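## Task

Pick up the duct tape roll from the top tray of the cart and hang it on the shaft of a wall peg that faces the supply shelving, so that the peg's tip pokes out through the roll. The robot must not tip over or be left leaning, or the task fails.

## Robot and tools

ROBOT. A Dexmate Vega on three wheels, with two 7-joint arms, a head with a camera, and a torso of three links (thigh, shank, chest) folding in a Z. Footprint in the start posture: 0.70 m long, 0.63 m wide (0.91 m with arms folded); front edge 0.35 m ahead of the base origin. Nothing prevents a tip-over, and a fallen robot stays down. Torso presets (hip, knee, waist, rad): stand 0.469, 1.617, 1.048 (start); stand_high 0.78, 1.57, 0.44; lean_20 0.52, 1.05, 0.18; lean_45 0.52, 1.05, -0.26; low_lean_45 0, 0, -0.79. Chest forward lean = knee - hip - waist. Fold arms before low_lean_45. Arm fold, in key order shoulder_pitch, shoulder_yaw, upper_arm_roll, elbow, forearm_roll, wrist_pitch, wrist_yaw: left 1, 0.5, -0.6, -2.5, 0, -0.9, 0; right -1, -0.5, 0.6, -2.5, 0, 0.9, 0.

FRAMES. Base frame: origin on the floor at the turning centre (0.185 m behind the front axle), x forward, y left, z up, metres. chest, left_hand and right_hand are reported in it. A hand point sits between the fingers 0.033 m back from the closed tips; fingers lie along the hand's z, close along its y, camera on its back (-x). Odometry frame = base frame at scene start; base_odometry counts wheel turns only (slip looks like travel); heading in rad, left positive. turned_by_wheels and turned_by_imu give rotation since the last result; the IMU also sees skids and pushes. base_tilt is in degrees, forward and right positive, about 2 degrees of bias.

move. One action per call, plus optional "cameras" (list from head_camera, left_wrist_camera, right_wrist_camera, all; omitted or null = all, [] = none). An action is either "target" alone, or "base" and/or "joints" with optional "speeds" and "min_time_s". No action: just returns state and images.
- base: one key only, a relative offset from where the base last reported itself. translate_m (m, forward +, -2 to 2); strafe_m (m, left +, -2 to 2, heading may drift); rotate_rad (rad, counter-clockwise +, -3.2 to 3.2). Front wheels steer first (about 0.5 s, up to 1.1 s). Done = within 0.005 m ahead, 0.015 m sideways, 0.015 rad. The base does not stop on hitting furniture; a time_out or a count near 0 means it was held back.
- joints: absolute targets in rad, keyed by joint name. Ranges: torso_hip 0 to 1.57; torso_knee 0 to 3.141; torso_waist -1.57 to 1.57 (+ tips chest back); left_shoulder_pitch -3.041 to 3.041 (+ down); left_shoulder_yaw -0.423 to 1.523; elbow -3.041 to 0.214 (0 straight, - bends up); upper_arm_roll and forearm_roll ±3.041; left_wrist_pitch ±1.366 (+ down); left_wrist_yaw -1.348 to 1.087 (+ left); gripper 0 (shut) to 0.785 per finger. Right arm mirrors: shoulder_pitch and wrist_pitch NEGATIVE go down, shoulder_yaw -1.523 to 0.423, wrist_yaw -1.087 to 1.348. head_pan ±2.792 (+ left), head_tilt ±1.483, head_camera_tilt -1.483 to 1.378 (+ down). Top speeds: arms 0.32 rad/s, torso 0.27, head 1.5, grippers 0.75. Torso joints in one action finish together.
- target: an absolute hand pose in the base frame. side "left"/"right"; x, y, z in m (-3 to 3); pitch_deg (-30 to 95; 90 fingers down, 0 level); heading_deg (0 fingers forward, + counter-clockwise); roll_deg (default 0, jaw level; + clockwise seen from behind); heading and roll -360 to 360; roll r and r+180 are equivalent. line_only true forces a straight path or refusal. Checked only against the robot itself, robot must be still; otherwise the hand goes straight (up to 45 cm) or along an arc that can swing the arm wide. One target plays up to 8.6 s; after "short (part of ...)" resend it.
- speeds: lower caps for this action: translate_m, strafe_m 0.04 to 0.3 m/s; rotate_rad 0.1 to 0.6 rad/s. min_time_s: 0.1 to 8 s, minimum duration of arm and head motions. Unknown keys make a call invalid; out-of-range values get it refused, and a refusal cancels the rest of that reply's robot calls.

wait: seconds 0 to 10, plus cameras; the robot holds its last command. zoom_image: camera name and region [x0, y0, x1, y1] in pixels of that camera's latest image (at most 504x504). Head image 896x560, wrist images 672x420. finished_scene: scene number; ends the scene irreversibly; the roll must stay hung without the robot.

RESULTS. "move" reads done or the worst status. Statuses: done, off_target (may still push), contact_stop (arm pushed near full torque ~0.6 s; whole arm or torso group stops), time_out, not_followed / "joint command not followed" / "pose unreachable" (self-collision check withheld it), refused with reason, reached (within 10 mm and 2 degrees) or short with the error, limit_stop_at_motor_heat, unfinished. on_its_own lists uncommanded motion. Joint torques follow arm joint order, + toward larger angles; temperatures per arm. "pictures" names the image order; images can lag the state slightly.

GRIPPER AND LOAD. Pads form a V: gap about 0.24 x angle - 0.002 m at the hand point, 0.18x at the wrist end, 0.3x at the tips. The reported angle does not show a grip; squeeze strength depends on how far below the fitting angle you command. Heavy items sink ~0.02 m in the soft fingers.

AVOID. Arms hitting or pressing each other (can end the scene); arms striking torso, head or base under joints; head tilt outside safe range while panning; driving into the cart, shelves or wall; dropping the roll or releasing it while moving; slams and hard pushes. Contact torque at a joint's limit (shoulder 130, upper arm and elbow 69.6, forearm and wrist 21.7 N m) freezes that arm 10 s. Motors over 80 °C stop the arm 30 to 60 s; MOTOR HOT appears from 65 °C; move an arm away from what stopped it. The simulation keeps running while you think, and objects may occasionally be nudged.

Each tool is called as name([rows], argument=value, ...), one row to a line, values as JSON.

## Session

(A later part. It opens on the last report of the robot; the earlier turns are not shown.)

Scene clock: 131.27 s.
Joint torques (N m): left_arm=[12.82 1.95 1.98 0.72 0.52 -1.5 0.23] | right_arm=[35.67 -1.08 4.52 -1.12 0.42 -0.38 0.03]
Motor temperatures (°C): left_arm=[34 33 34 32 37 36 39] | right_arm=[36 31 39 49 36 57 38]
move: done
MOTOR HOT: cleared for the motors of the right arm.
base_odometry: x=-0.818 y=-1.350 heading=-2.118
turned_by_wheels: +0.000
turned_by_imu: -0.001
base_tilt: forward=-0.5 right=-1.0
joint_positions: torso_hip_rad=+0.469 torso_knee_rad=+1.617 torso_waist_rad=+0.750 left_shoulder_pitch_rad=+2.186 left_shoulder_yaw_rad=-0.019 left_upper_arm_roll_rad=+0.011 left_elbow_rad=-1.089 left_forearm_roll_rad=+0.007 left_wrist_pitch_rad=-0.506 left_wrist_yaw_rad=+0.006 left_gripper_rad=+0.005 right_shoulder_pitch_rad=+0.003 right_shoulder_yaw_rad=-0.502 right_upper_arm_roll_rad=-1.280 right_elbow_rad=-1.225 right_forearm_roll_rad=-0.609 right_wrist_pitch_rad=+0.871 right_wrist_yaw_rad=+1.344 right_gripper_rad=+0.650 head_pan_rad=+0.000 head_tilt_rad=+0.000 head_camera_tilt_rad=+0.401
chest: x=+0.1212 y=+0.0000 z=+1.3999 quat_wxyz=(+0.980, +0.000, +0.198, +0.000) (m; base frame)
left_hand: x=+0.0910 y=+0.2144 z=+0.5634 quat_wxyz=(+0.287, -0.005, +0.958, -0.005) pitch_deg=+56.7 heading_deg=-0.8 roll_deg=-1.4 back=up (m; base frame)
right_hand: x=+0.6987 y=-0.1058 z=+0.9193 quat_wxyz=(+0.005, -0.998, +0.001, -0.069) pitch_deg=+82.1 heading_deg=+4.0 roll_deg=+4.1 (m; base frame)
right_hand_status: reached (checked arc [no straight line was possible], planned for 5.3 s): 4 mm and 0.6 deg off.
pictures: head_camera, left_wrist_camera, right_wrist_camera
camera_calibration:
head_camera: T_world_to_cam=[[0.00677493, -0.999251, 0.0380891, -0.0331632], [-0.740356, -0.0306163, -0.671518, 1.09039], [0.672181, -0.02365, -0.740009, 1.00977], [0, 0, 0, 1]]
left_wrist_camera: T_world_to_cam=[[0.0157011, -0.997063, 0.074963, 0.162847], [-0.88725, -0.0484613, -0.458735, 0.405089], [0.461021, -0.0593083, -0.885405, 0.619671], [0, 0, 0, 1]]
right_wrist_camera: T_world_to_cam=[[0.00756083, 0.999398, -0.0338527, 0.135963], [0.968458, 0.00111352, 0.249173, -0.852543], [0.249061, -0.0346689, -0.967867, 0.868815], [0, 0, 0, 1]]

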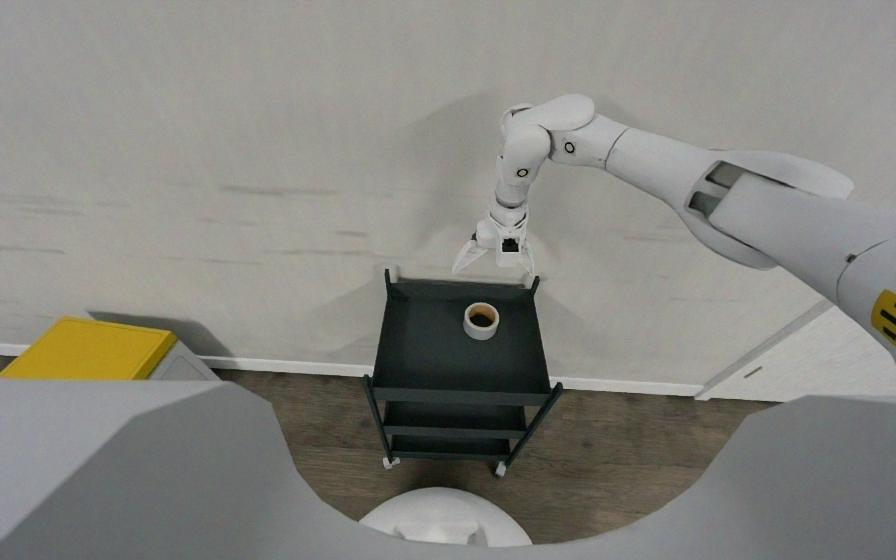

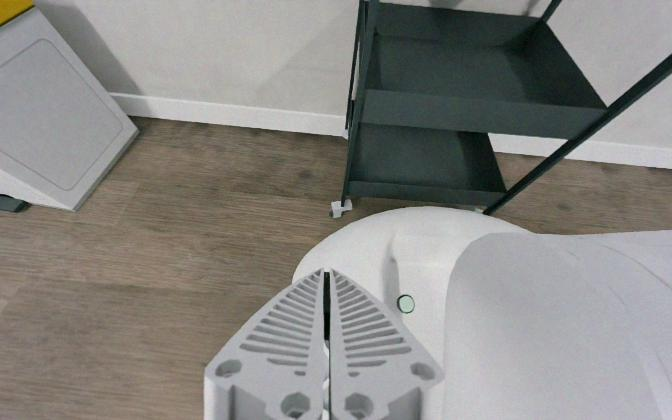

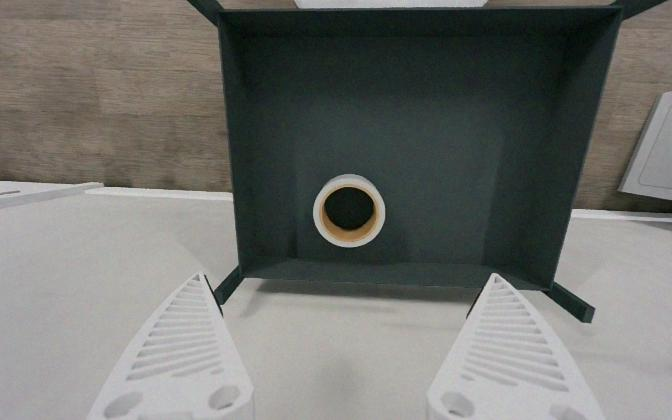

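move(target={"side":"right","x":0.715,"y":-0.104,"z":0.74,"pitch_deg":86,"heading_deg":0}, cameras=["head_camera","right_wrist_camera"])

zoom_image(camera="head_camera", region=[360, 200, 600, 440])

Scene clock: 139.13 s.
Joint torques (N m): left_arm=[14.2 -1.27 1.1 1.02 -0.24 -1.5 0.19] | right_arm=[36.1 -0.46 4.42 -1.04 0.35 -0.48 0.14]
Motor temperatures (°C): left_arm=[34 33 34 32 37 36 39] | right_arm=[36 31 39 46 36 52 38]
move: refused
base_odometry: x=-0.818 y=-1.350 heading=-2.118
turned_by_wheels: +0.000
turned_by_imu: +0.000
base_tilt: forward=-0.6 right=-0.9
joint_positions: torso_hip_rad=+0.469 torso_knee_rad=+1.617 torso_waist_rad=+0.750 left_shoulder_pitch_rad=+2.186 left_shoulder_yaw_rad=-0.019 left_upper_arm_roll_rad=+0.011 left_elbow_rad=-1.089 left_forearm_roll_rad=+0.007 left_wrist_pitch_rad=-0.506 left_wrist_yaw_rad=+0.006 left_gripper_rad=+0.005 right_shoulder_pitch_rad=+0.007 right_shoulder_yaw_rad=-0.502 right_upper_arm_roll_rad=-1.283 right_elbow_rad=-1.222 right_forearm_roll_rad=-0.610 right_wrist_pitch_rad=+0.875 right_wrist_yaw_rad=+1.348 right_gripper_rad=+0.650 head_pan_rad=+0.000 head_tilt_rad=+0.000 head_camera_tilt_rad=+0.401
chest: x=+0.1212 y=+0.0000 z=+1.3999 quat_wxyz=(+0.980, +0.000, +0.198, +0.000) (m; base frame)
left_hand: x=+0.0910 y=+0.2144 z=+0.5634 quat_wxyz=(+0.287, -0.005, +0.958, -0.005) pitch_deg=+56.7 heading_deg=-0.8 roll_deg=-1.4 back=up (m; base frame)
right_hand: x=+0.6998 y=-0.1097 z=+0.9199 quat_wxyz=(+0.000, -0.998, +0.000, -0.070) pitch_deg=+82.0 heading_deg=+0.3 roll_deg=+0.3 (m; base frame)
right_hand_status: refused: no posture of the arm gets there (out of reach): the closest leaves the hand 3.0 cm and 1 deg from the pose. Nothing moved. At pitch 71 a posture exists at this place; the way there is not checked.
pictures: head_camera, right_wrist_camera
camera_calibration:
head_camera: T_world_to_cam=[[0.00677488, -0.999251, 0.0380891, -0.0331632], [-0.740355, -0.0306163, -0.671518, 1.09039], [0.672182, -0.02365, -0.740008, 1.00977], [0, 0, 0, 1]]
right_wrist_camera: T_world_to_cam=[[0.00654872, 0.999058, -0.0429062, 0.148895], [0.968053, 0.00442158, 0.250708, -0.854554], [0.250661, -0.0431773, -0.967112, 0.866159], [0, 0, 0, 1]]

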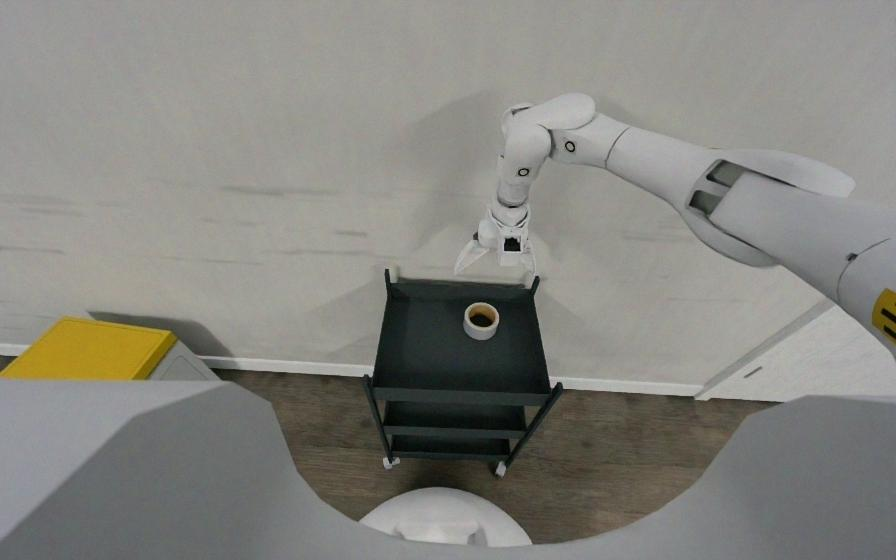

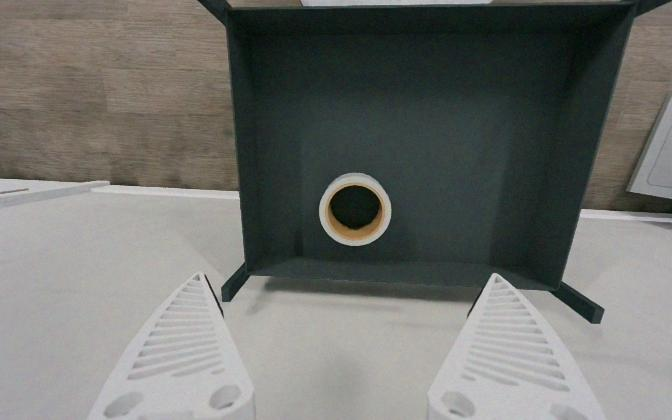

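Scaled by 2.100 from the camera's 896x560 image, which has a finer 960x600 frame.

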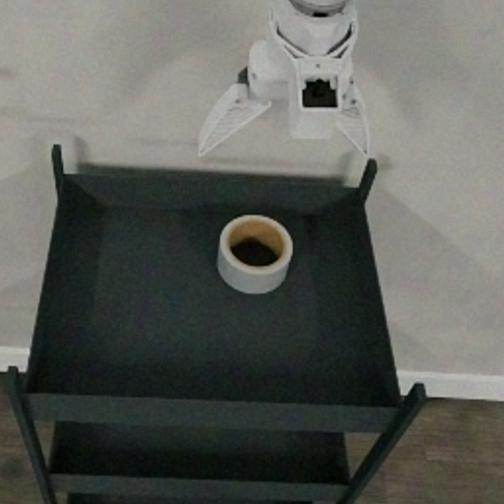

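move(joints={"torso_waist_rad":0.4,"right_shoulder_pitch_rad":0.3}, cameras=["head_camera"])

move(target={"side":"right","x":0.69,"y":-0.105,"z":0.8,"pitch_deg":86,"heading_deg":0,"roll_deg":0}, cameras=["head_camera","right_wrist_camera"])

Scene clock: 145.97 s.
move: done
turned_by_wheels: +0.000
turned_by_imu: -0.001
joint_status: all done
pictures: head_camera
camera_calibration:
head_camera: T_world_to_cam=[[0.0194096, -0.999251, 0.0334656, -0.0287304], [-0.92556, -0.0306163, -0.377362, 0.806486], [0.378104, -0.0236499, -0.925461, 1.19002], [0, 0, 0, 1]]

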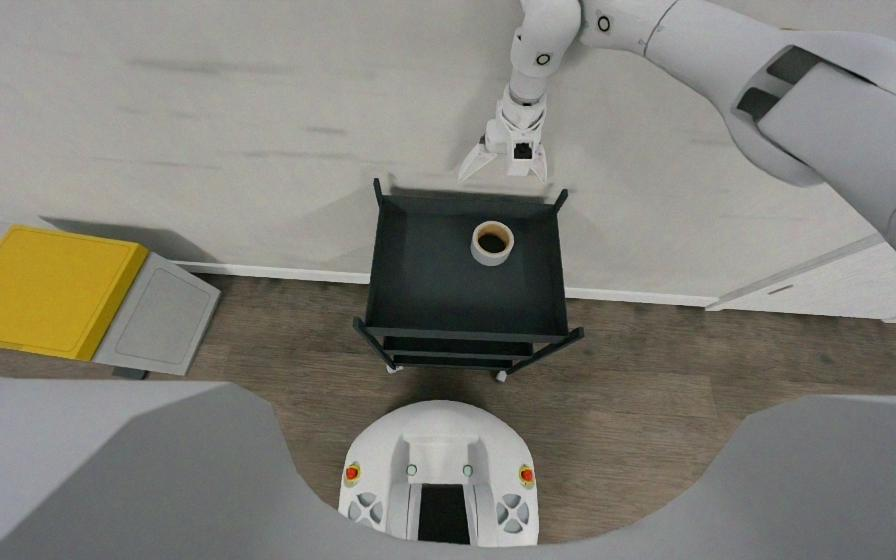

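Scene clock: 149.70 s.
Joint torques (N m): left_arm=[19.4 1.88 1.33 1.46 0.13 -0.7 -0.04] | right_arm=[30.22 -3.28 4.12 -3.91 0.32 -0.14 0.11]
Motor temperatures (°C): left_arm=[34 33 34 32 37 36 39] | right_arm=[37 31 39 43 36 47 38]
move: done
base_odometry: x=-0.818 y=-1.350 heading=-2.117
turned_by_wheels: +0.000
turned_by_imu: +0.000
base_tilt: forward=-0.5 right=-0.9
joint_positions: torso_hip_rad=+0.469 torso_knee_rad=+1.617 torso_waist_rad=+0.400 left_shoulder_pitch_rad=+2.186 left_shoulder_yaw_rad=-0.019 left_upper_arm_roll_rad=+0.011 left_elbow_rad=-1.089 left_forearm_roll_rad=+0.007 left_wrist_pitch_rad=-0.506 left_wrist_yaw_rad=+0.006 left_gripper_rad=+0.005 right_shoulder_pitch_rad=+0.306 right_shoulder_yaw_rad=-0.802 right_upper_arm_roll_rad=-1.532 right_elbow_rad=-1.879 right_forearm_roll_rad=-0.541 right_wrist_pitch_rad=+0.445 right_wrist_yaw_rad=+1.348 right_gripper_rad=+0.650 head_pan_rad=+0.000 head_tilt_rad=+0.000 head_camera_tilt_rad=+0.401
chest: x=+0.2626 y=+0.0000 z=+1.3332 quat_wxyz=(+0.931, +0.000, +0.365, +0.000) (m; base frame)
left_hand: x=-0.0526 y=+0.2144 z=+0.5577 quat_wxyz=(+0.115, -0.006, +0.993, -0.004) pitch_deg=+76.7 heading_deg=-1.8 roll_deg=-2.6 back=up (m; base frame)
right_hand: x=+0.6910 y=-0.1049 z=+0.7998 quat_wxyz=(+0.000, -0.999, +0.000, -0.035) pitch_deg=+86.0 heading_deg=+0.3 roll_deg=+0.3 (m; base frame)
right_hand_status: reached (straight line, planned for 2.4 s): 1 mm and 0.0 deg off.
pictures: head_camera, right_wrist_camera
camera_calibration:
head_camera: T_world_to_cam=[[0.019421, -0.999251, 0.033459, -0.0287264], [-0.925689, -0.0306163, -0.377044, 0.806304], [0.377787, -0.02365, -0.925591, 1.19008], [0, 0, 0, 1]]
right_wrist_camera: T_world_to_cam=[[0.00358601, 0.999043, -0.0435849, 0.141543], [0.983193, 0.00443338, 0.182514, -0.771838], [0.182533, -0.0435069, -0.982237, 0.811567], [0, 0, 0, 1]]

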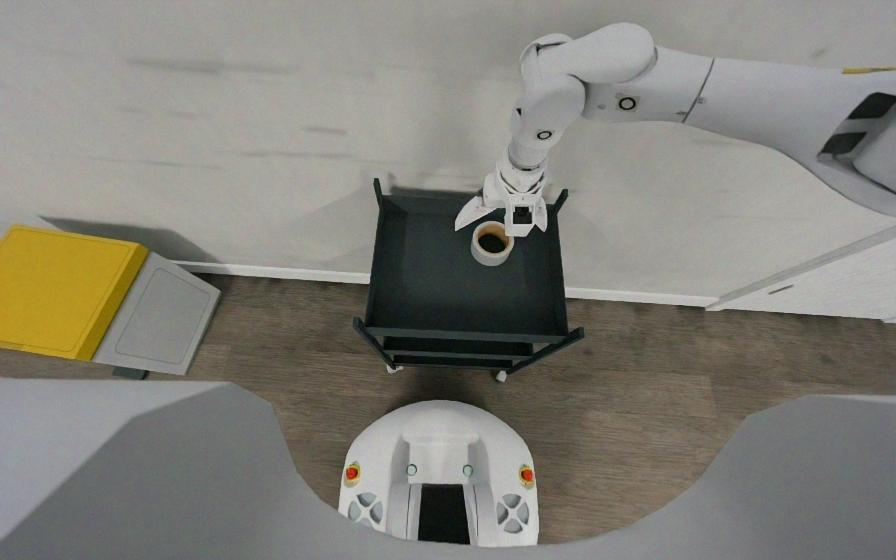

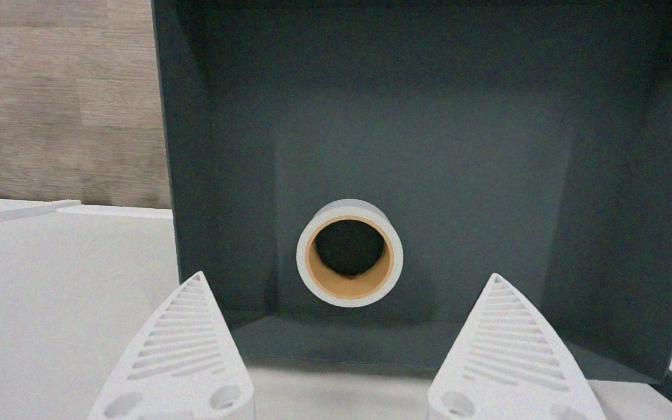

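move(target={"side":"right","x":0.7,"y":-0.105,"z":0.735,"pitch_deg":88,"heading_deg":0,"roll_deg":0,"line_only":true}, cameras=["head_camera","right_wrist_camera"])

zoom_image(camera="head_camera", region=[400, 150, 600, 310])

Scene clock: 160.13 s.
Joint torques (N m): left_arm=[20.94 -1.65 1.21 -0.69 0.62 -0.68 0.24] | right_arm=[10.34 1.53 4.29 -0.85 0.27 0.25 -0.38]
move: done
base_odometry: x=-0.818 y=-1.350 heading=-2.117
turned_by_wheels: +0.000
turned_by_imu: +0.000
base_tilt: forward=-0.5 right=-0.8
joint_positions: torso_hip_rad=+0.469 torso_knee_rad=+1.617 torso_waist_rad=+0.400 left_shoulder_pitch_rad=+2.186 left_shoulder_yaw_rad=-0.019 left_upper_arm_roll_rad=+0.011 left_elbow_rad=-1.089 left_forearm_roll_rad=+0.007 left_wrist_pitch_rad=-0.506 left_wrist_yaw_rad=+0.006 left_gripper_rad=+0.005 right_shoulder_pitch_rad=+0.252 right_shoulder_yaw_rad=-0.696 right_upper_arm_roll_rad=-1.575 right_elbow_rad=-1.642 right_forearm_roll_rad=-0.630 right_wrist_pitch_rad=+0.526 right_wrist_yaw_rad=+1.215 right_gripper_rad=+0.650 head_pan_rad=+0.000 head_tilt_rad=+0.000 head_camera_tilt_rad=+0.401
chest: x=+0.2626 y=+0.0000 z=+1.3332 quat_wxyz=(+0.931, +0.000, +0.365, +0.000) (m; base frame)
left_hand: x=-0.0526 y=+0.2144 z=+0.5577 quat_wxyz=(+0.115, -0.006, +0.993, -0.004) pitch_deg=+76.7 heading_deg=-1.8 roll_deg=-2.6 back=up (m; base frame)
right_hand: x=+0.7003 y=-0.1049 z=+0.7364 quat_wxyz=(+0.000, -1.000, +0.000, -0.018) pitch_deg=+87.9 heading_deg=+0.5 roll_deg=+0.5 (m; base frame)
right_hand_status: reached (straight line, planned for 1.1 s): 1 mm and 0.1 deg off.
pictures: head_camera, right_wrist_camera
camera_calibration:
head_camera: T_world_to_cam=[[0.019421, -0.999251, 0.033459, -0.0287264], [-0.925689, -0.0306162, -0.377043, 0.806304], [0.377785, -0.0236501, -0.925591, 1.19008], [0, 0, 0, 1]]
right_wrist_camera: T_world_to_cam=[[0.00235295, 0.99904, -0.0437349, 0.139747], [0.988736, 0.00422088, 0.149612, -0.749043], [0.149653, -0.0435943, -0.987777, 0.774754], [0, 0, 0, 1]]

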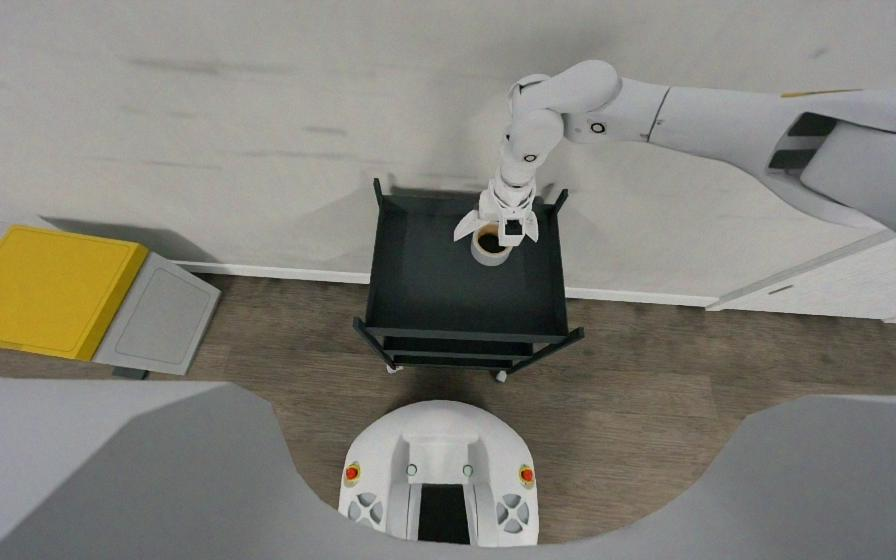

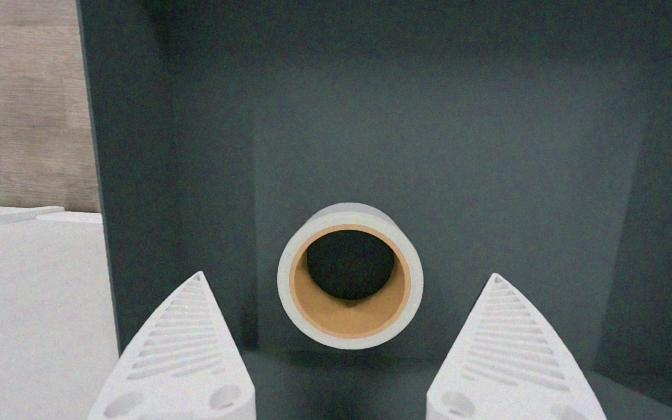

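Scaled by 2.520 from the camera's 896x560 image, which has a finer 960x600 frame.

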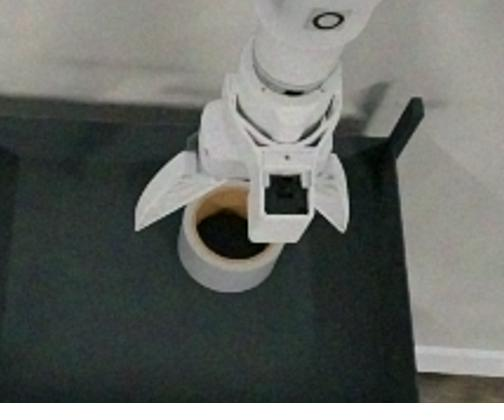

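move(target={"side":"right","x":0.7,"y":-0.105,"z":0.712,"pitch_deg":88,"heading_deg":0,"roll_deg":0,"line_only":true}, cameras=["head_camera","right_wrist_camera"])

zoom_image(camera="head_camera", region=[400, 150, 600, 310])

Scene clock: 168.13 s.
Joint torques (N m): left_arm=[17.66 0.9 -0.25 1.59 0.78 -0.83 0.02] | right_arm=[8.73 2.31 3.45 -0.28 0.17 0.29 -0.45]
Motor temperatures (°C): left_arm=[35 33 34 32 37 36 39] | right_arm=[36 31 39 39 36 41 38]
move: done
base_odometry: x=-0.818 y=-1.350 heading=-2.117
turned_by_wheels: +0.000
turned_by_imu: +0.000
base_tilt: forward=-0.6 right=-0.7
joint_positions: torso_hip_rad=+0.469 torso_knee_rad=+1.617 torso_waist_rad=+0.400 left_shoulder_pitch_rad=+2.186 left_shoulder_yaw_rad=-0.019 left_upper_arm_roll_rad=+0.011 left_elbow_rad=-1.089 left_forearm_roll_rad=+0.007 left_wrist_pitch_rad=-0.506 left_wrist_yaw_rad=+0.006 left_gripper_rad=+0.005 right_shoulder_pitch_rad=+0.227 right_shoulder_yaw_rad=-0.667 right_upper_arm_roll_rad=-1.590 right_elbow_rad=-1.581 right_forearm_roll_rad=-0.675 right_wrist_pitch_rad=+0.533 right_wrist_yaw_rad=+1.166 right_gripper_rad=+0.650 head_pan_rad=+0.000 head_tilt_rad=+0.000 head_camera_tilt_rad=+0.401
chest: x=+0.2626 y=+0.0000 z=+1.3332 quat_wxyz=(+0.931, +0.000, +0.365, +0.000) (m; base frame)
left_hand: x=-0.0526 y=+0.2144 z=+0.5577 quat_wxyz=(+0.115, -0.006, +0.993, -0.004) pitch_deg=+76.7 heading_deg=-1.8 roll_deg=-2.6 back=up (m; base frame)
right_hand: x=+0.7004 y=-0.1049 z=+0.7139 quat_wxyz=(+0.000, -1.000, +0.000, -0.018) pitch_deg=+88.0 heading_deg=+0.4 roll_deg=+0.4 (m; base frame)
right_hand_status: reached (straight line, planned for 0.5 s): 2 mm and 0.0 deg off.
pictures: head_camera, right_wrist_camera
camera_calibration:
head_camera: T_world_to_cam=[[0.0194211, -0.999251, 0.0334589, -0.0287263], [-0.92569, -0.0306163, -0.377043, 0.806304], [0.377785, -0.02365, -0.925591, 1.19008], [0, 0, 0, 1]]
right_wrist_camera: T_world_to_cam=[[0.00235417, 0.999038, -0.0438001, 0.138843], [0.988827, 0.00420265, 0.149006, -0.74544], [0.149047, -0.0436615, -0.987866, 0.752971], [0, 0, 0, 1]]

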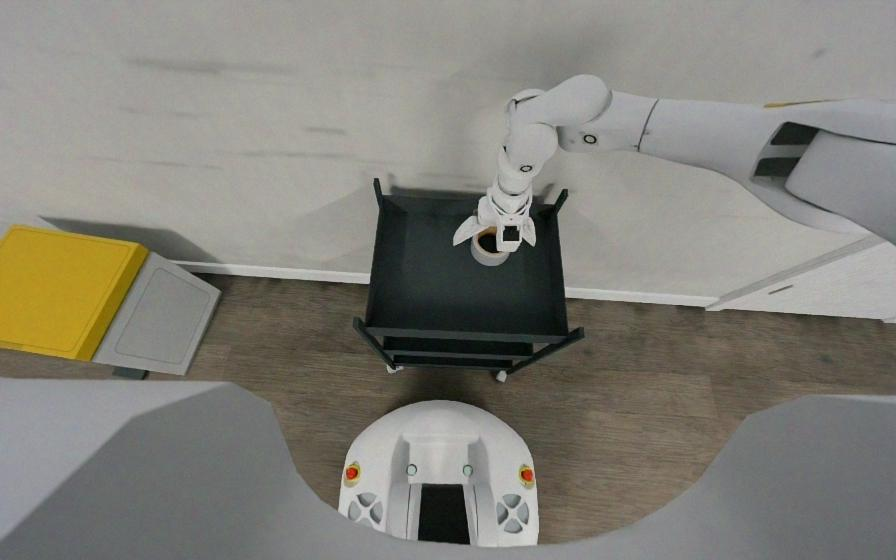

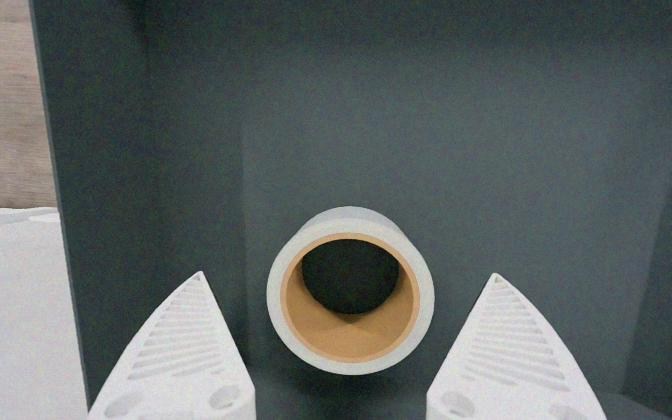

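Scaled by 2.520 from the camera's 896x560 image, which has a finer 960x600 frame.

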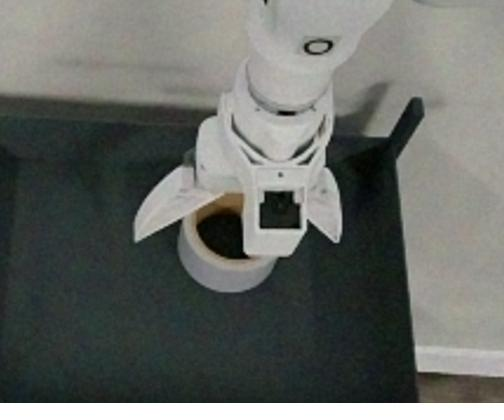

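move(target={"side":"right","x":0.697,"y":-0.106,"z":0.697,"pitch_deg":88,"heading_deg":0,"roll_deg":0,"line_only":true}, cameras=[])

move(joints={"right_gripper_rad":0.33}, min_time_s=2, cameras=["right_wrist_camera"])

move(target={"side":"right","x":0.68,"y":-0.11,"z":0.78,"pitch_deg":86,"heading_deg":0,"roll_deg":0,"line_only":true})

Scene clock: 177.73 s.
Joint torques (N m): left_arm=[20.56 1.35 0.43 1.47 -0.02 -0.31 0.3] | right_arm=[10.55 3.04 3.98 0.12 0.38 -0.04 -0.35]
move: done
base_odometry: x=-0.818 y=-1.350 heading=-2.117
turned_by_wheels: +0.000
turned_by_imu: +0.000
base_tilt: forward=-0.5 right=-0.8
joint_positions: torso_hip_rad=+0.469 torso_knee_rad=+1.617 torso_waist_rad=+0.400 left_shoulder_pitch_rad=+2.186 left_shoulder_yaw_rad=-0.019 left_upper_arm_roll_rad=+0.011 left_elbow_rad=-1.089 left_forearm_roll_rad=+0.007 left_wrist_pitch_rad=-0.506 left_wrist_yaw_rad=+0.006 left_gripper_rad=+0.005 right_shoulder_pitch_rad=+0.209 right_shoulder_yaw_rad=-0.656 right_upper_arm_roll_rad=-1.600 right_elbow_rad=-1.554 right_forearm_roll_rad=-0.704 right_wrist_pitch_rad=+0.531 right_wrist_yaw_rad=+1.137 right_gripper_rad=+0.650 head_pan_rad=+0.000 head_tilt_rad=+0.000 head_camera_tilt_rad=+0.401
chest: x=+0.2626 y=+0.0000 z=+1.3332 quat_wxyz=(+0.931, +0.000, +0.365, +0.000) (m; base frame)
left_hand: x=-0.0526 y=+0.2144 z=+0.5577 quat_wxyz=(+0.115, -0.006, +0.993, -0.004) pitch_deg=+76.7 heading_deg=-1.8 roll_deg=-2.6 back=up (m; base frame)
right_hand: x=+0.6978 y=-0.1058 z=+0.6994 quat_wxyz=(+0.000, -1.000, +0.000, -0.018) pitch_deg=+88.0 heading_deg=+0.3 roll_deg=+0.4 (m; base frame)
right_hand_status: reached (straight line, planned for 0.4 s): 3 mm and 0.0 deg off.
pictures: none

"min_time_s" has no arm or head joint beside it: it slows only arm and head motions. Command such a joint too, or leave it out

not run: a call was refused earlier in this reply.

move(joints={"right_gripper_rad":0.33}, cameras=["right_wrist_camera"])

move(target={"side":"right","x":0.68,"y":-0.11,"z":0.78,"pitch_deg":86,"heading_deg":0,"roll_deg":0,"line_only":true}, cameras=["head_camera","right_wrist_camera"])

Scene clock: 181.67 s.
move: done
turned_by_wheels: +0.000
turned_by_imu: +0.000
joint_status: all done
pictures: right_wrist_camera
camera_calibration:
right_wrist_camera: T_world_to_cam=[[0.0021247, 0.999044, -0.0436604, 0.139113], [0.988832, 0.0044073, 0.148969, -0.739897], [0.149019, -0.0434893, -0.987877, 0.737033], [0, 0, 0, 1]]

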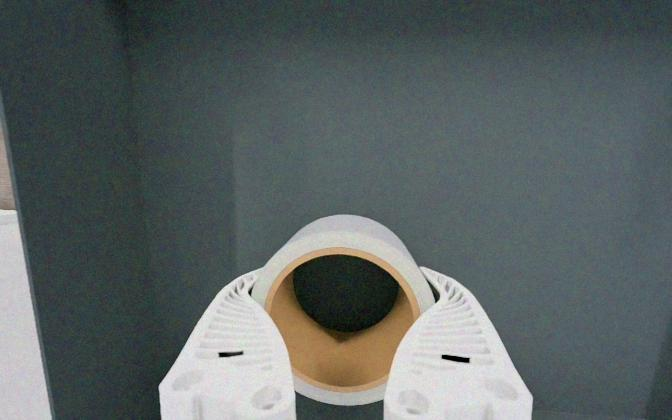

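Scene clock: 184.37 s.
Joint torques (N m): left_arm=[21.34 -1.8 -0.29 0.83 -0.24 -0.95 -0.28] | right_arm=[30.12 -1.03 11.23 -2.38 0.69 -0.44 -0.3]
move: done
base_odometry: x=-0.818 y=-1.350 heading=-2.117
turned_by_wheels: +0.000
turned_by_imu: +0.000
base_tilt: forward=-0.4 right=-0.9
joint_positions: torso_hip_rad=+0.469 torso_knee_rad=+1.617 torso_waist_rad=+0.400 left_shoulder_pitch_rad=+2.186 left_shoulder_yaw_rad=-0.019 left_upper_arm_roll_rad=+0.011 left_elbow_rad=-1.089 left_forearm_roll_rad=+0.007 left_wrist_pitch_rad=-0.506 left_wrist_yaw_rad=+0.006 left_gripper_rad=+0.005 right_shoulder_pitch_rad=+0.266 right_shoulder_yaw_rad=-0.818 right_upper_arm_roll_rad=-1.545 right_elbow_rad=-1.892 right_forearm_roll_rad=-0.593 right_wrist_pitch_rad=+0.432 right_wrist_yaw_rad=+1.316 right_gripper_rad=+0.330 head_pan_rad=+0.000 head_tilt_rad=+0.000 head_camera_tilt_rad=+0.401
chest: x=+0.2626 y=+0.0000 z=+1.3332 quat_wxyz=(+0.931, +0.000, +0.365, +0.000) (m; base frame)
left_hand: x=-0.0525 y=+0.2144 z=+0.5577 quat_wxyz=(+0.115, -0.006, +0.993, -0.004) pitch_deg=+76.7 heading_deg=-1.8 roll_deg=-2.6 back=up (m; base frame)
right_hand: x=+0.6800 y=-0.1100 z=+0.7786 quat_wxyz=(+0.000, -0.999, +0.000, -0.034) pitch_deg=+86.1 heading_deg=-0.1 roll_deg=-0.1 (m; base frame)
right_hand_status: reached (straight line, planned for 1.4 s): 1 mm and 0.1 deg off.
pictures: head_camera, right_wrist_camera
camera_calibration:
head_camera: T_world_to_cam=[[0.0194203, -0.999251, 0.0334594, -0.028727], [-0.925681, -0.0306162, -0.377063, 0.806334], [0.377805, -0.0236501, -0.925583, 1.19006], [0, 0, 0, 1]]
right_wrist_camera: T_world_to_cam=[[0.0035215, 0.999023, -0.0440503, 0.146152], [0.98333, 0.00454882, 0.181773, -0.756597], [0.181796, -0.0439561, -0.982353, 0.793056], [0, 0, 0, 1]]

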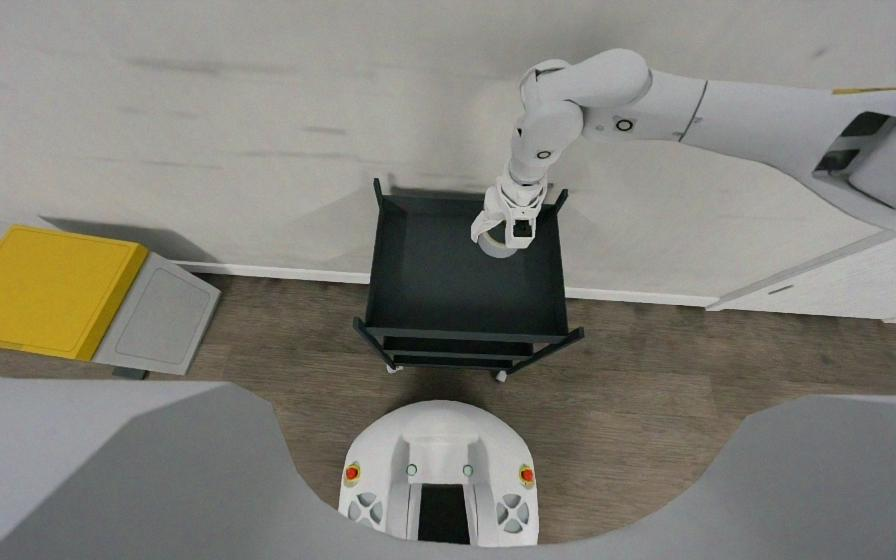

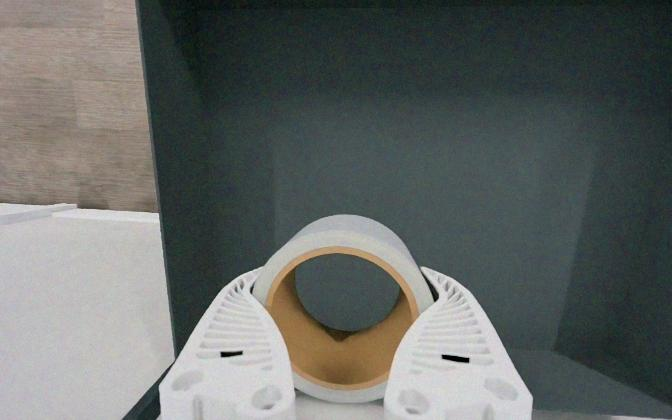

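move(joints={"torso_waist_rad":0.8}, cameras=[])

move(base={"translate_m":-0.75}, joints={"torso_waist_rad":1.0,"head_camera_tilt_rad":0.1}, cameras=["head_camera","right_wrist_camera"])

move(base={"rotate_rad":-1.55}, cameras=["head_camera","right_wrist_camera"])

Scene clock: 192.27 s.
move: done
turned_by_wheels: +0.000
turned_by_imu: -0.001
joint_status: all done
pictures: none

Scene clock: 196.50 s.
move: done
turned_by_wheels: -0.002
turned_by_imu: -0.001
base_status: done
joint_status: all done
pictures: head_camera, right_wrist_camera
camera_calibration:
head_camera: T_world_to_cam=[[-0.0141226, -0.999249, 0.0360709, -0.0304807], [-0.280277, -0.0306723, -0.959429, 1.44782], [0.959815, -0.0236595, -0.279634, 0.430191], [0, 0, 0, 1]]
right_wrist_camera: T_world_to_cam=[[0.0277534, 0.99902, -0.0344853, 0.137019], [0.70884, 0.00465617, 0.705354, -1.26157], [0.704823, -0.0440205, -0.708016, 0.527192], [0, 0, 0, 1]]

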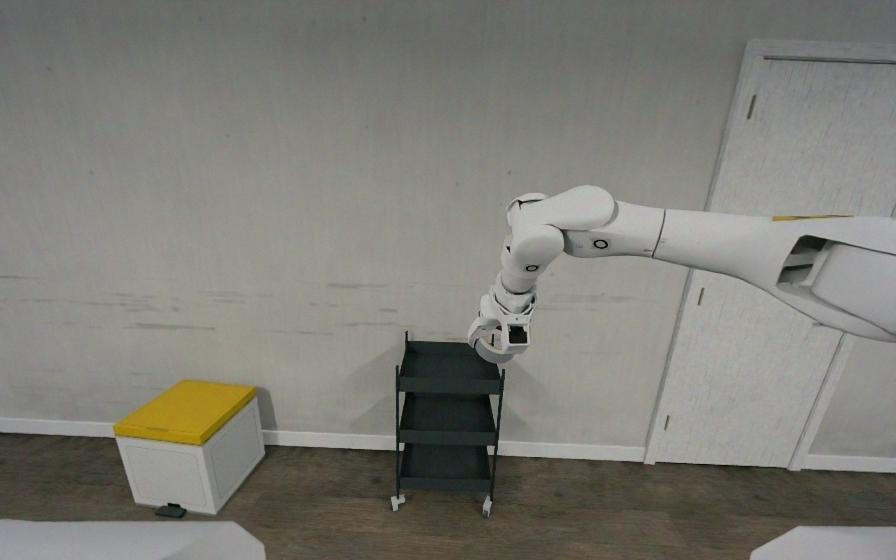

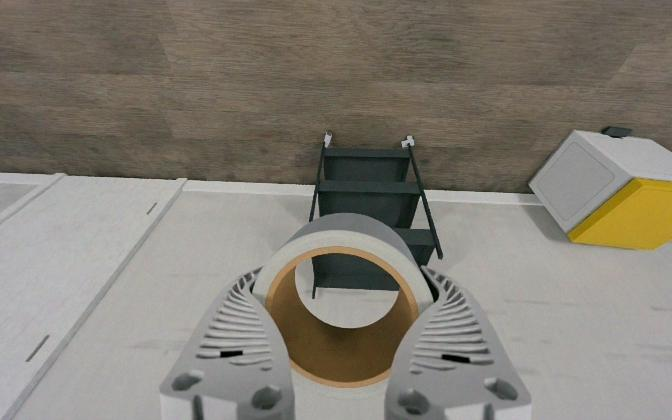

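Scene clock: 200.63 s.
Joint torques (N m): left_arm=[9.49 1.18 3.04 -2.71 0.98 -0.58 0.64] | right_arm=[33.28 -0.03 13.09 -1.09 -0.62 -1.36 -0.16]
move: done
base_odometry: x=-0.424 y=-0.711 heading=+2.612
turned_by_wheels: -1.552
turned_by_imu: -1.548
base_tilt: forward=-0.6 right=-0.8
base_status: done
joint_positions: torso_hip_rad=+0.469 torso_knee_rad=+1.617 torso_waist_rad=+1.000 left_shoulder_pitch_rad=+2.186 left_shoulder_yaw_rad=-0.019 left_upper_arm_roll_rad=+0.011 left_elbow_rad=-1.089 left_forearm_roll_rad=+0.007 left_wrist_pitch_rad=-0.506 left_wrist_yaw_rad=+0.006 left_gripper_rad=+0.005 right_shoulder_pitch_rad=+0.267 right_shoulder_yaw_rad=-0.821 right_upper_arm_roll_rad=-1.544 right_elbow_rad=-1.897 right_forearm_roll_rad=-0.591 right_wrist_pitch_rad=+0.431 right_wrist_yaw_rad=+1.319 right_gripper_rad=+0.330 head_pan_rad=+0.000 head_tilt_rad=+0.000 head_camera_tilt_rad=+0.101
chest: x=+0.0104 y=+0.0000 z=+1.4156 quat_wxyz=(+0.997, +0.000, +0.074, +0.000) (m; base frame)
left_hand: x=+0.1880 y=+0.2144 z=+0.5977 quat_wxyz=(+0.404, -0.005, +0.915, -0.006) pitch_deg=+42.4 heading_deg=-0.6 roll_deg=-1.2 back=up (m; base frame)
right_hand: x=+0.6671 y=-0.1101 z=+1.1942 quat_wxyz=(+0.000, -0.945, +0.000, -0.328) pitch_deg=+51.7 heading_deg=+0.0 roll_deg=+0.0 back=down (m; base frame)
pictures: head_camera, right_wrist_camera
camera_calibration:
head_camera: T_world_to_cam=[[-0.0141226, -0.999249, 0.036071, -0.0304807], [-0.28028, -0.0306722, -0.959428, 1.44782], [0.959814, -0.0236596, -0.279636, 0.430192], [0, 0, 0, 1]]
right_wrist_camera: T_world_to_cam=[[0.0277659, 0.999019, -0.0344913, 0.137026], [0.70885, 0.00465091, 0.705344, -1.26157], [0.704813, -0.0440336, -0.708025, 0.527207], [0, 0, 0, 1]]

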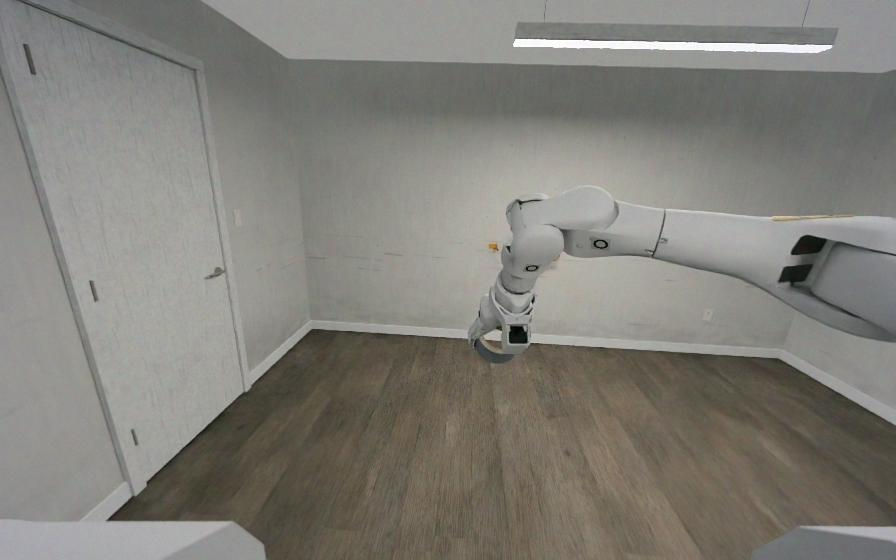

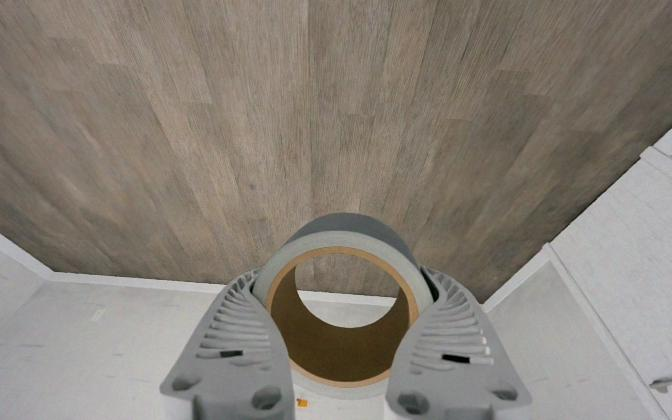

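move(joints={"torso_waist_rad":1.048,"right_shoulder_pitch_rad":-1.4,"right_shoulder_yaw_rad":-0.25,"right_upper_arm_roll_rad":0,"right_elbow_rad":-0.95,"right_forearm_roll_rad":0,"right_wrist_pitch_rad":0.6,"right_wrist_yaw_rad":0.2}, base={"rotate_rad":-0.07}, cameras=["head_camera","right_wrist_camera"])

move(base={"translate_m":1.5}, joints={"head_camera_tilt_rad":0.25}, cameras=["head_camera","right_wrist_camera"])

zoom_image(camera="head_camera", region=[400, 150, 700, 350])

Scene clock: 222.10 s.
Motor temperatures (°C): left_arm=[34 33 34 32 37 36 39] | right_arm=[36 31 40 35 36 35 38]
move: done
turned_by_wheels: -0.070
turned_by_imu: -0.070
base_status: done
joint_status: all done
pictures: head_camera, right_wrist_camera
camera_calibration:
head_camera: T_world_to_cam=[[-0.0158349, -0.999249, 0.0353526, -0.029781], [-0.233975, -0.0306723, -0.971759, 1.45959], [0.972114, -0.0236594, -0.233314, 0.385376], [0, 0, 0, 1]]
right_wrist_camera: T_world_to_cam=[[0.231437, -0.938601, 0.255861, -0.657648], [-0.0573311, -0.275703, -0.959532, 0.926927], [0.971159, 0.207402, -0.117619, -0.342916], [0, 0, 0, 1]]

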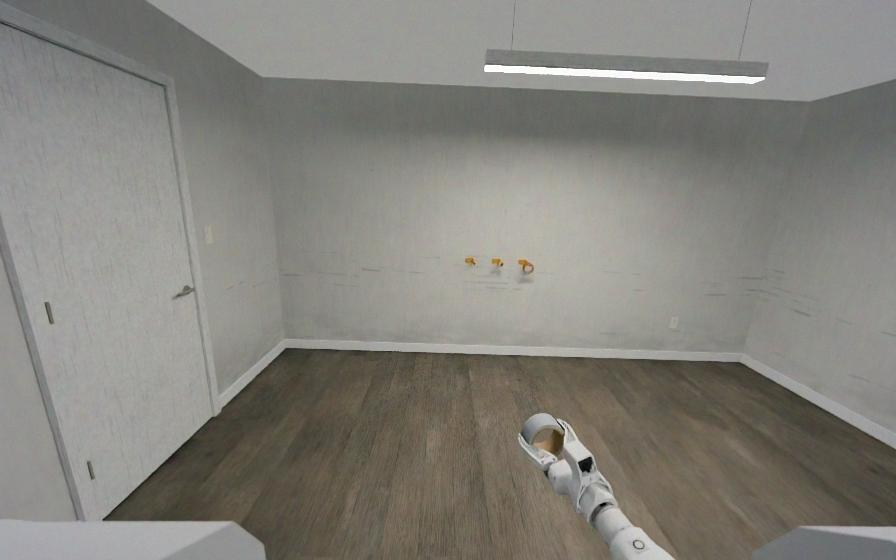

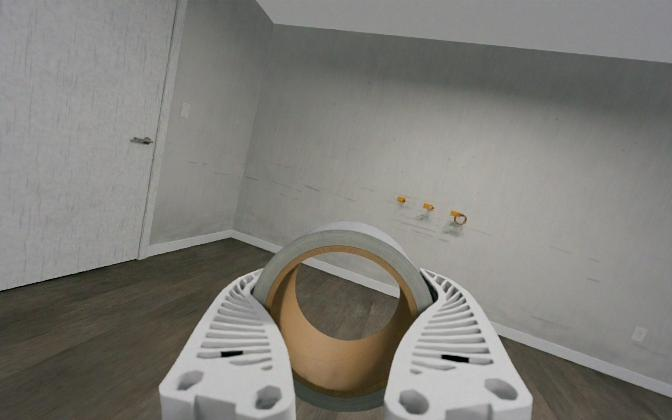

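Scene clock: 229.03 s.
Joint torques (N m): left_arm=[10.09 0.68 1.94 -3.08 0.17 -2.33 0.15] | right_arm=[5.27 -1.88 5.09 -4.84 0.93 3.82 -0.66]
move: done
base_odometry: x=-1.661 y=+0.139 heading=+2.540
turned_by_wheels: -0.002
turned_by_imu: -0.011
base_tilt: forward=-0.6 right=-0.8
base_status: done
joint_positions: torso_hip_rad=+0.469 torso_knee_rad=+1.617 torso_waist_rad=+1.048 left_shoulder_pitch_rad=+2.186 left_shoulder_yaw_rad=-0.019 left_upper_arm_roll_rad=+0.011 left_elbow_rad=-1.089 left_forearm_roll_rad=+0.007 left_wrist_pitch_rad=-0.506 left_wrist_yaw_rad=+0.006 left_gripper_rad=+0.005 right_shoulder_pitch_rad=-1.400 right_shoulder_yaw_rad=-0.250 right_upper_arm_roll_rad=+0.000 right_elbow_rad=-0.950 right_forearm_roll_rad=+0.000 right_wrist_pitch_rad=+0.600 right_wrist_yaw_rad=+0.200 right_gripper_rad=+0.330 head_pan_rad=+0.000 head_tilt_rad=+0.000 head_camera_tilt_rad=+0.249
joint_status: all done
chest: x=-0.0110 y=+0.0000 z=+1.4155 quat_wxyz=(+0.999, +0.000, +0.050, +0.000) (m; base frame)
left_hand: x=+0.2055 y=+0.2144 z=+0.6069 quat_wxyz=(+0.425, -0.005, +0.905, -0.006) pitch_deg=+39.6 heading_deg=-0.5 roll_deg=-1.1 back=up (m; base frame)
right_hand: x=+0.6867 y=-0.2803 z=+0.9458 quat_wxyz=(+0.707, -0.156, +0.690, -0.023) pitch_deg=+0.0 heading_deg=+10.8 roll_deg=-14.6 back=up (m; base frame)
pictures: head_camera, right_wrist_camera
camera_calibration:
head_camera: T_world_to_cam=[[-0.0104248, -0.99925, 0.0372821, -0.0322169], [-0.375426, -0.0306454, -0.926346, 1.38123], [0.926794, -0.0236536, -0.374825, 0.591527], [0, 0, 0, 1]]
right_wrist_camera: T_world_to_cam=[[0.224822, -0.941436, 0.251303, -0.651565], [-0.0636999, -0.271554, -0.960313, 0.928972], [0.972316, 0.199891, -0.121021, -0.340488], [0, 0, 0, 1]]

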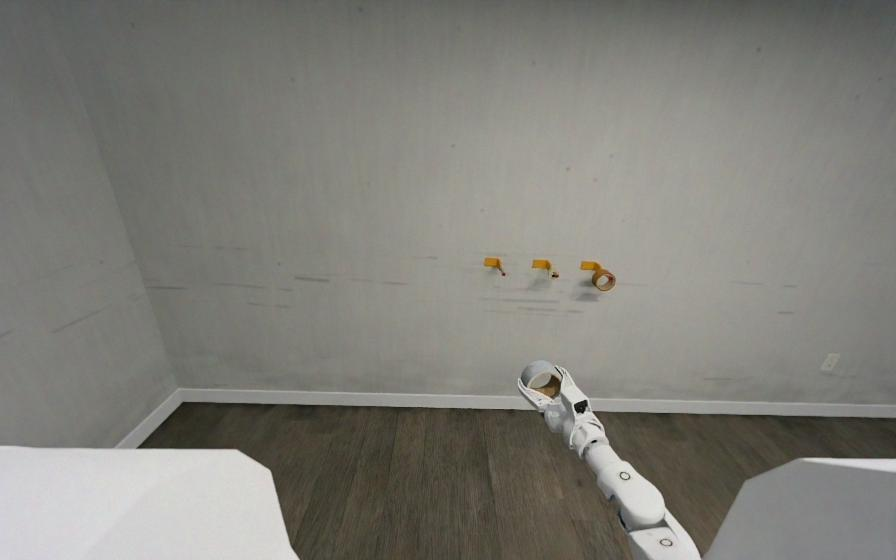

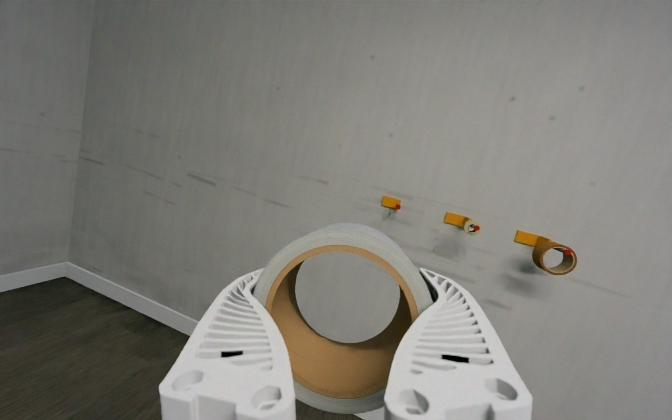

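Scaled by 1.680 from the camera's 896x560 image, which has a finer 960x600 frame.

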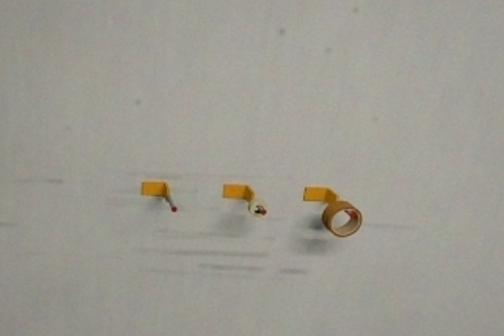

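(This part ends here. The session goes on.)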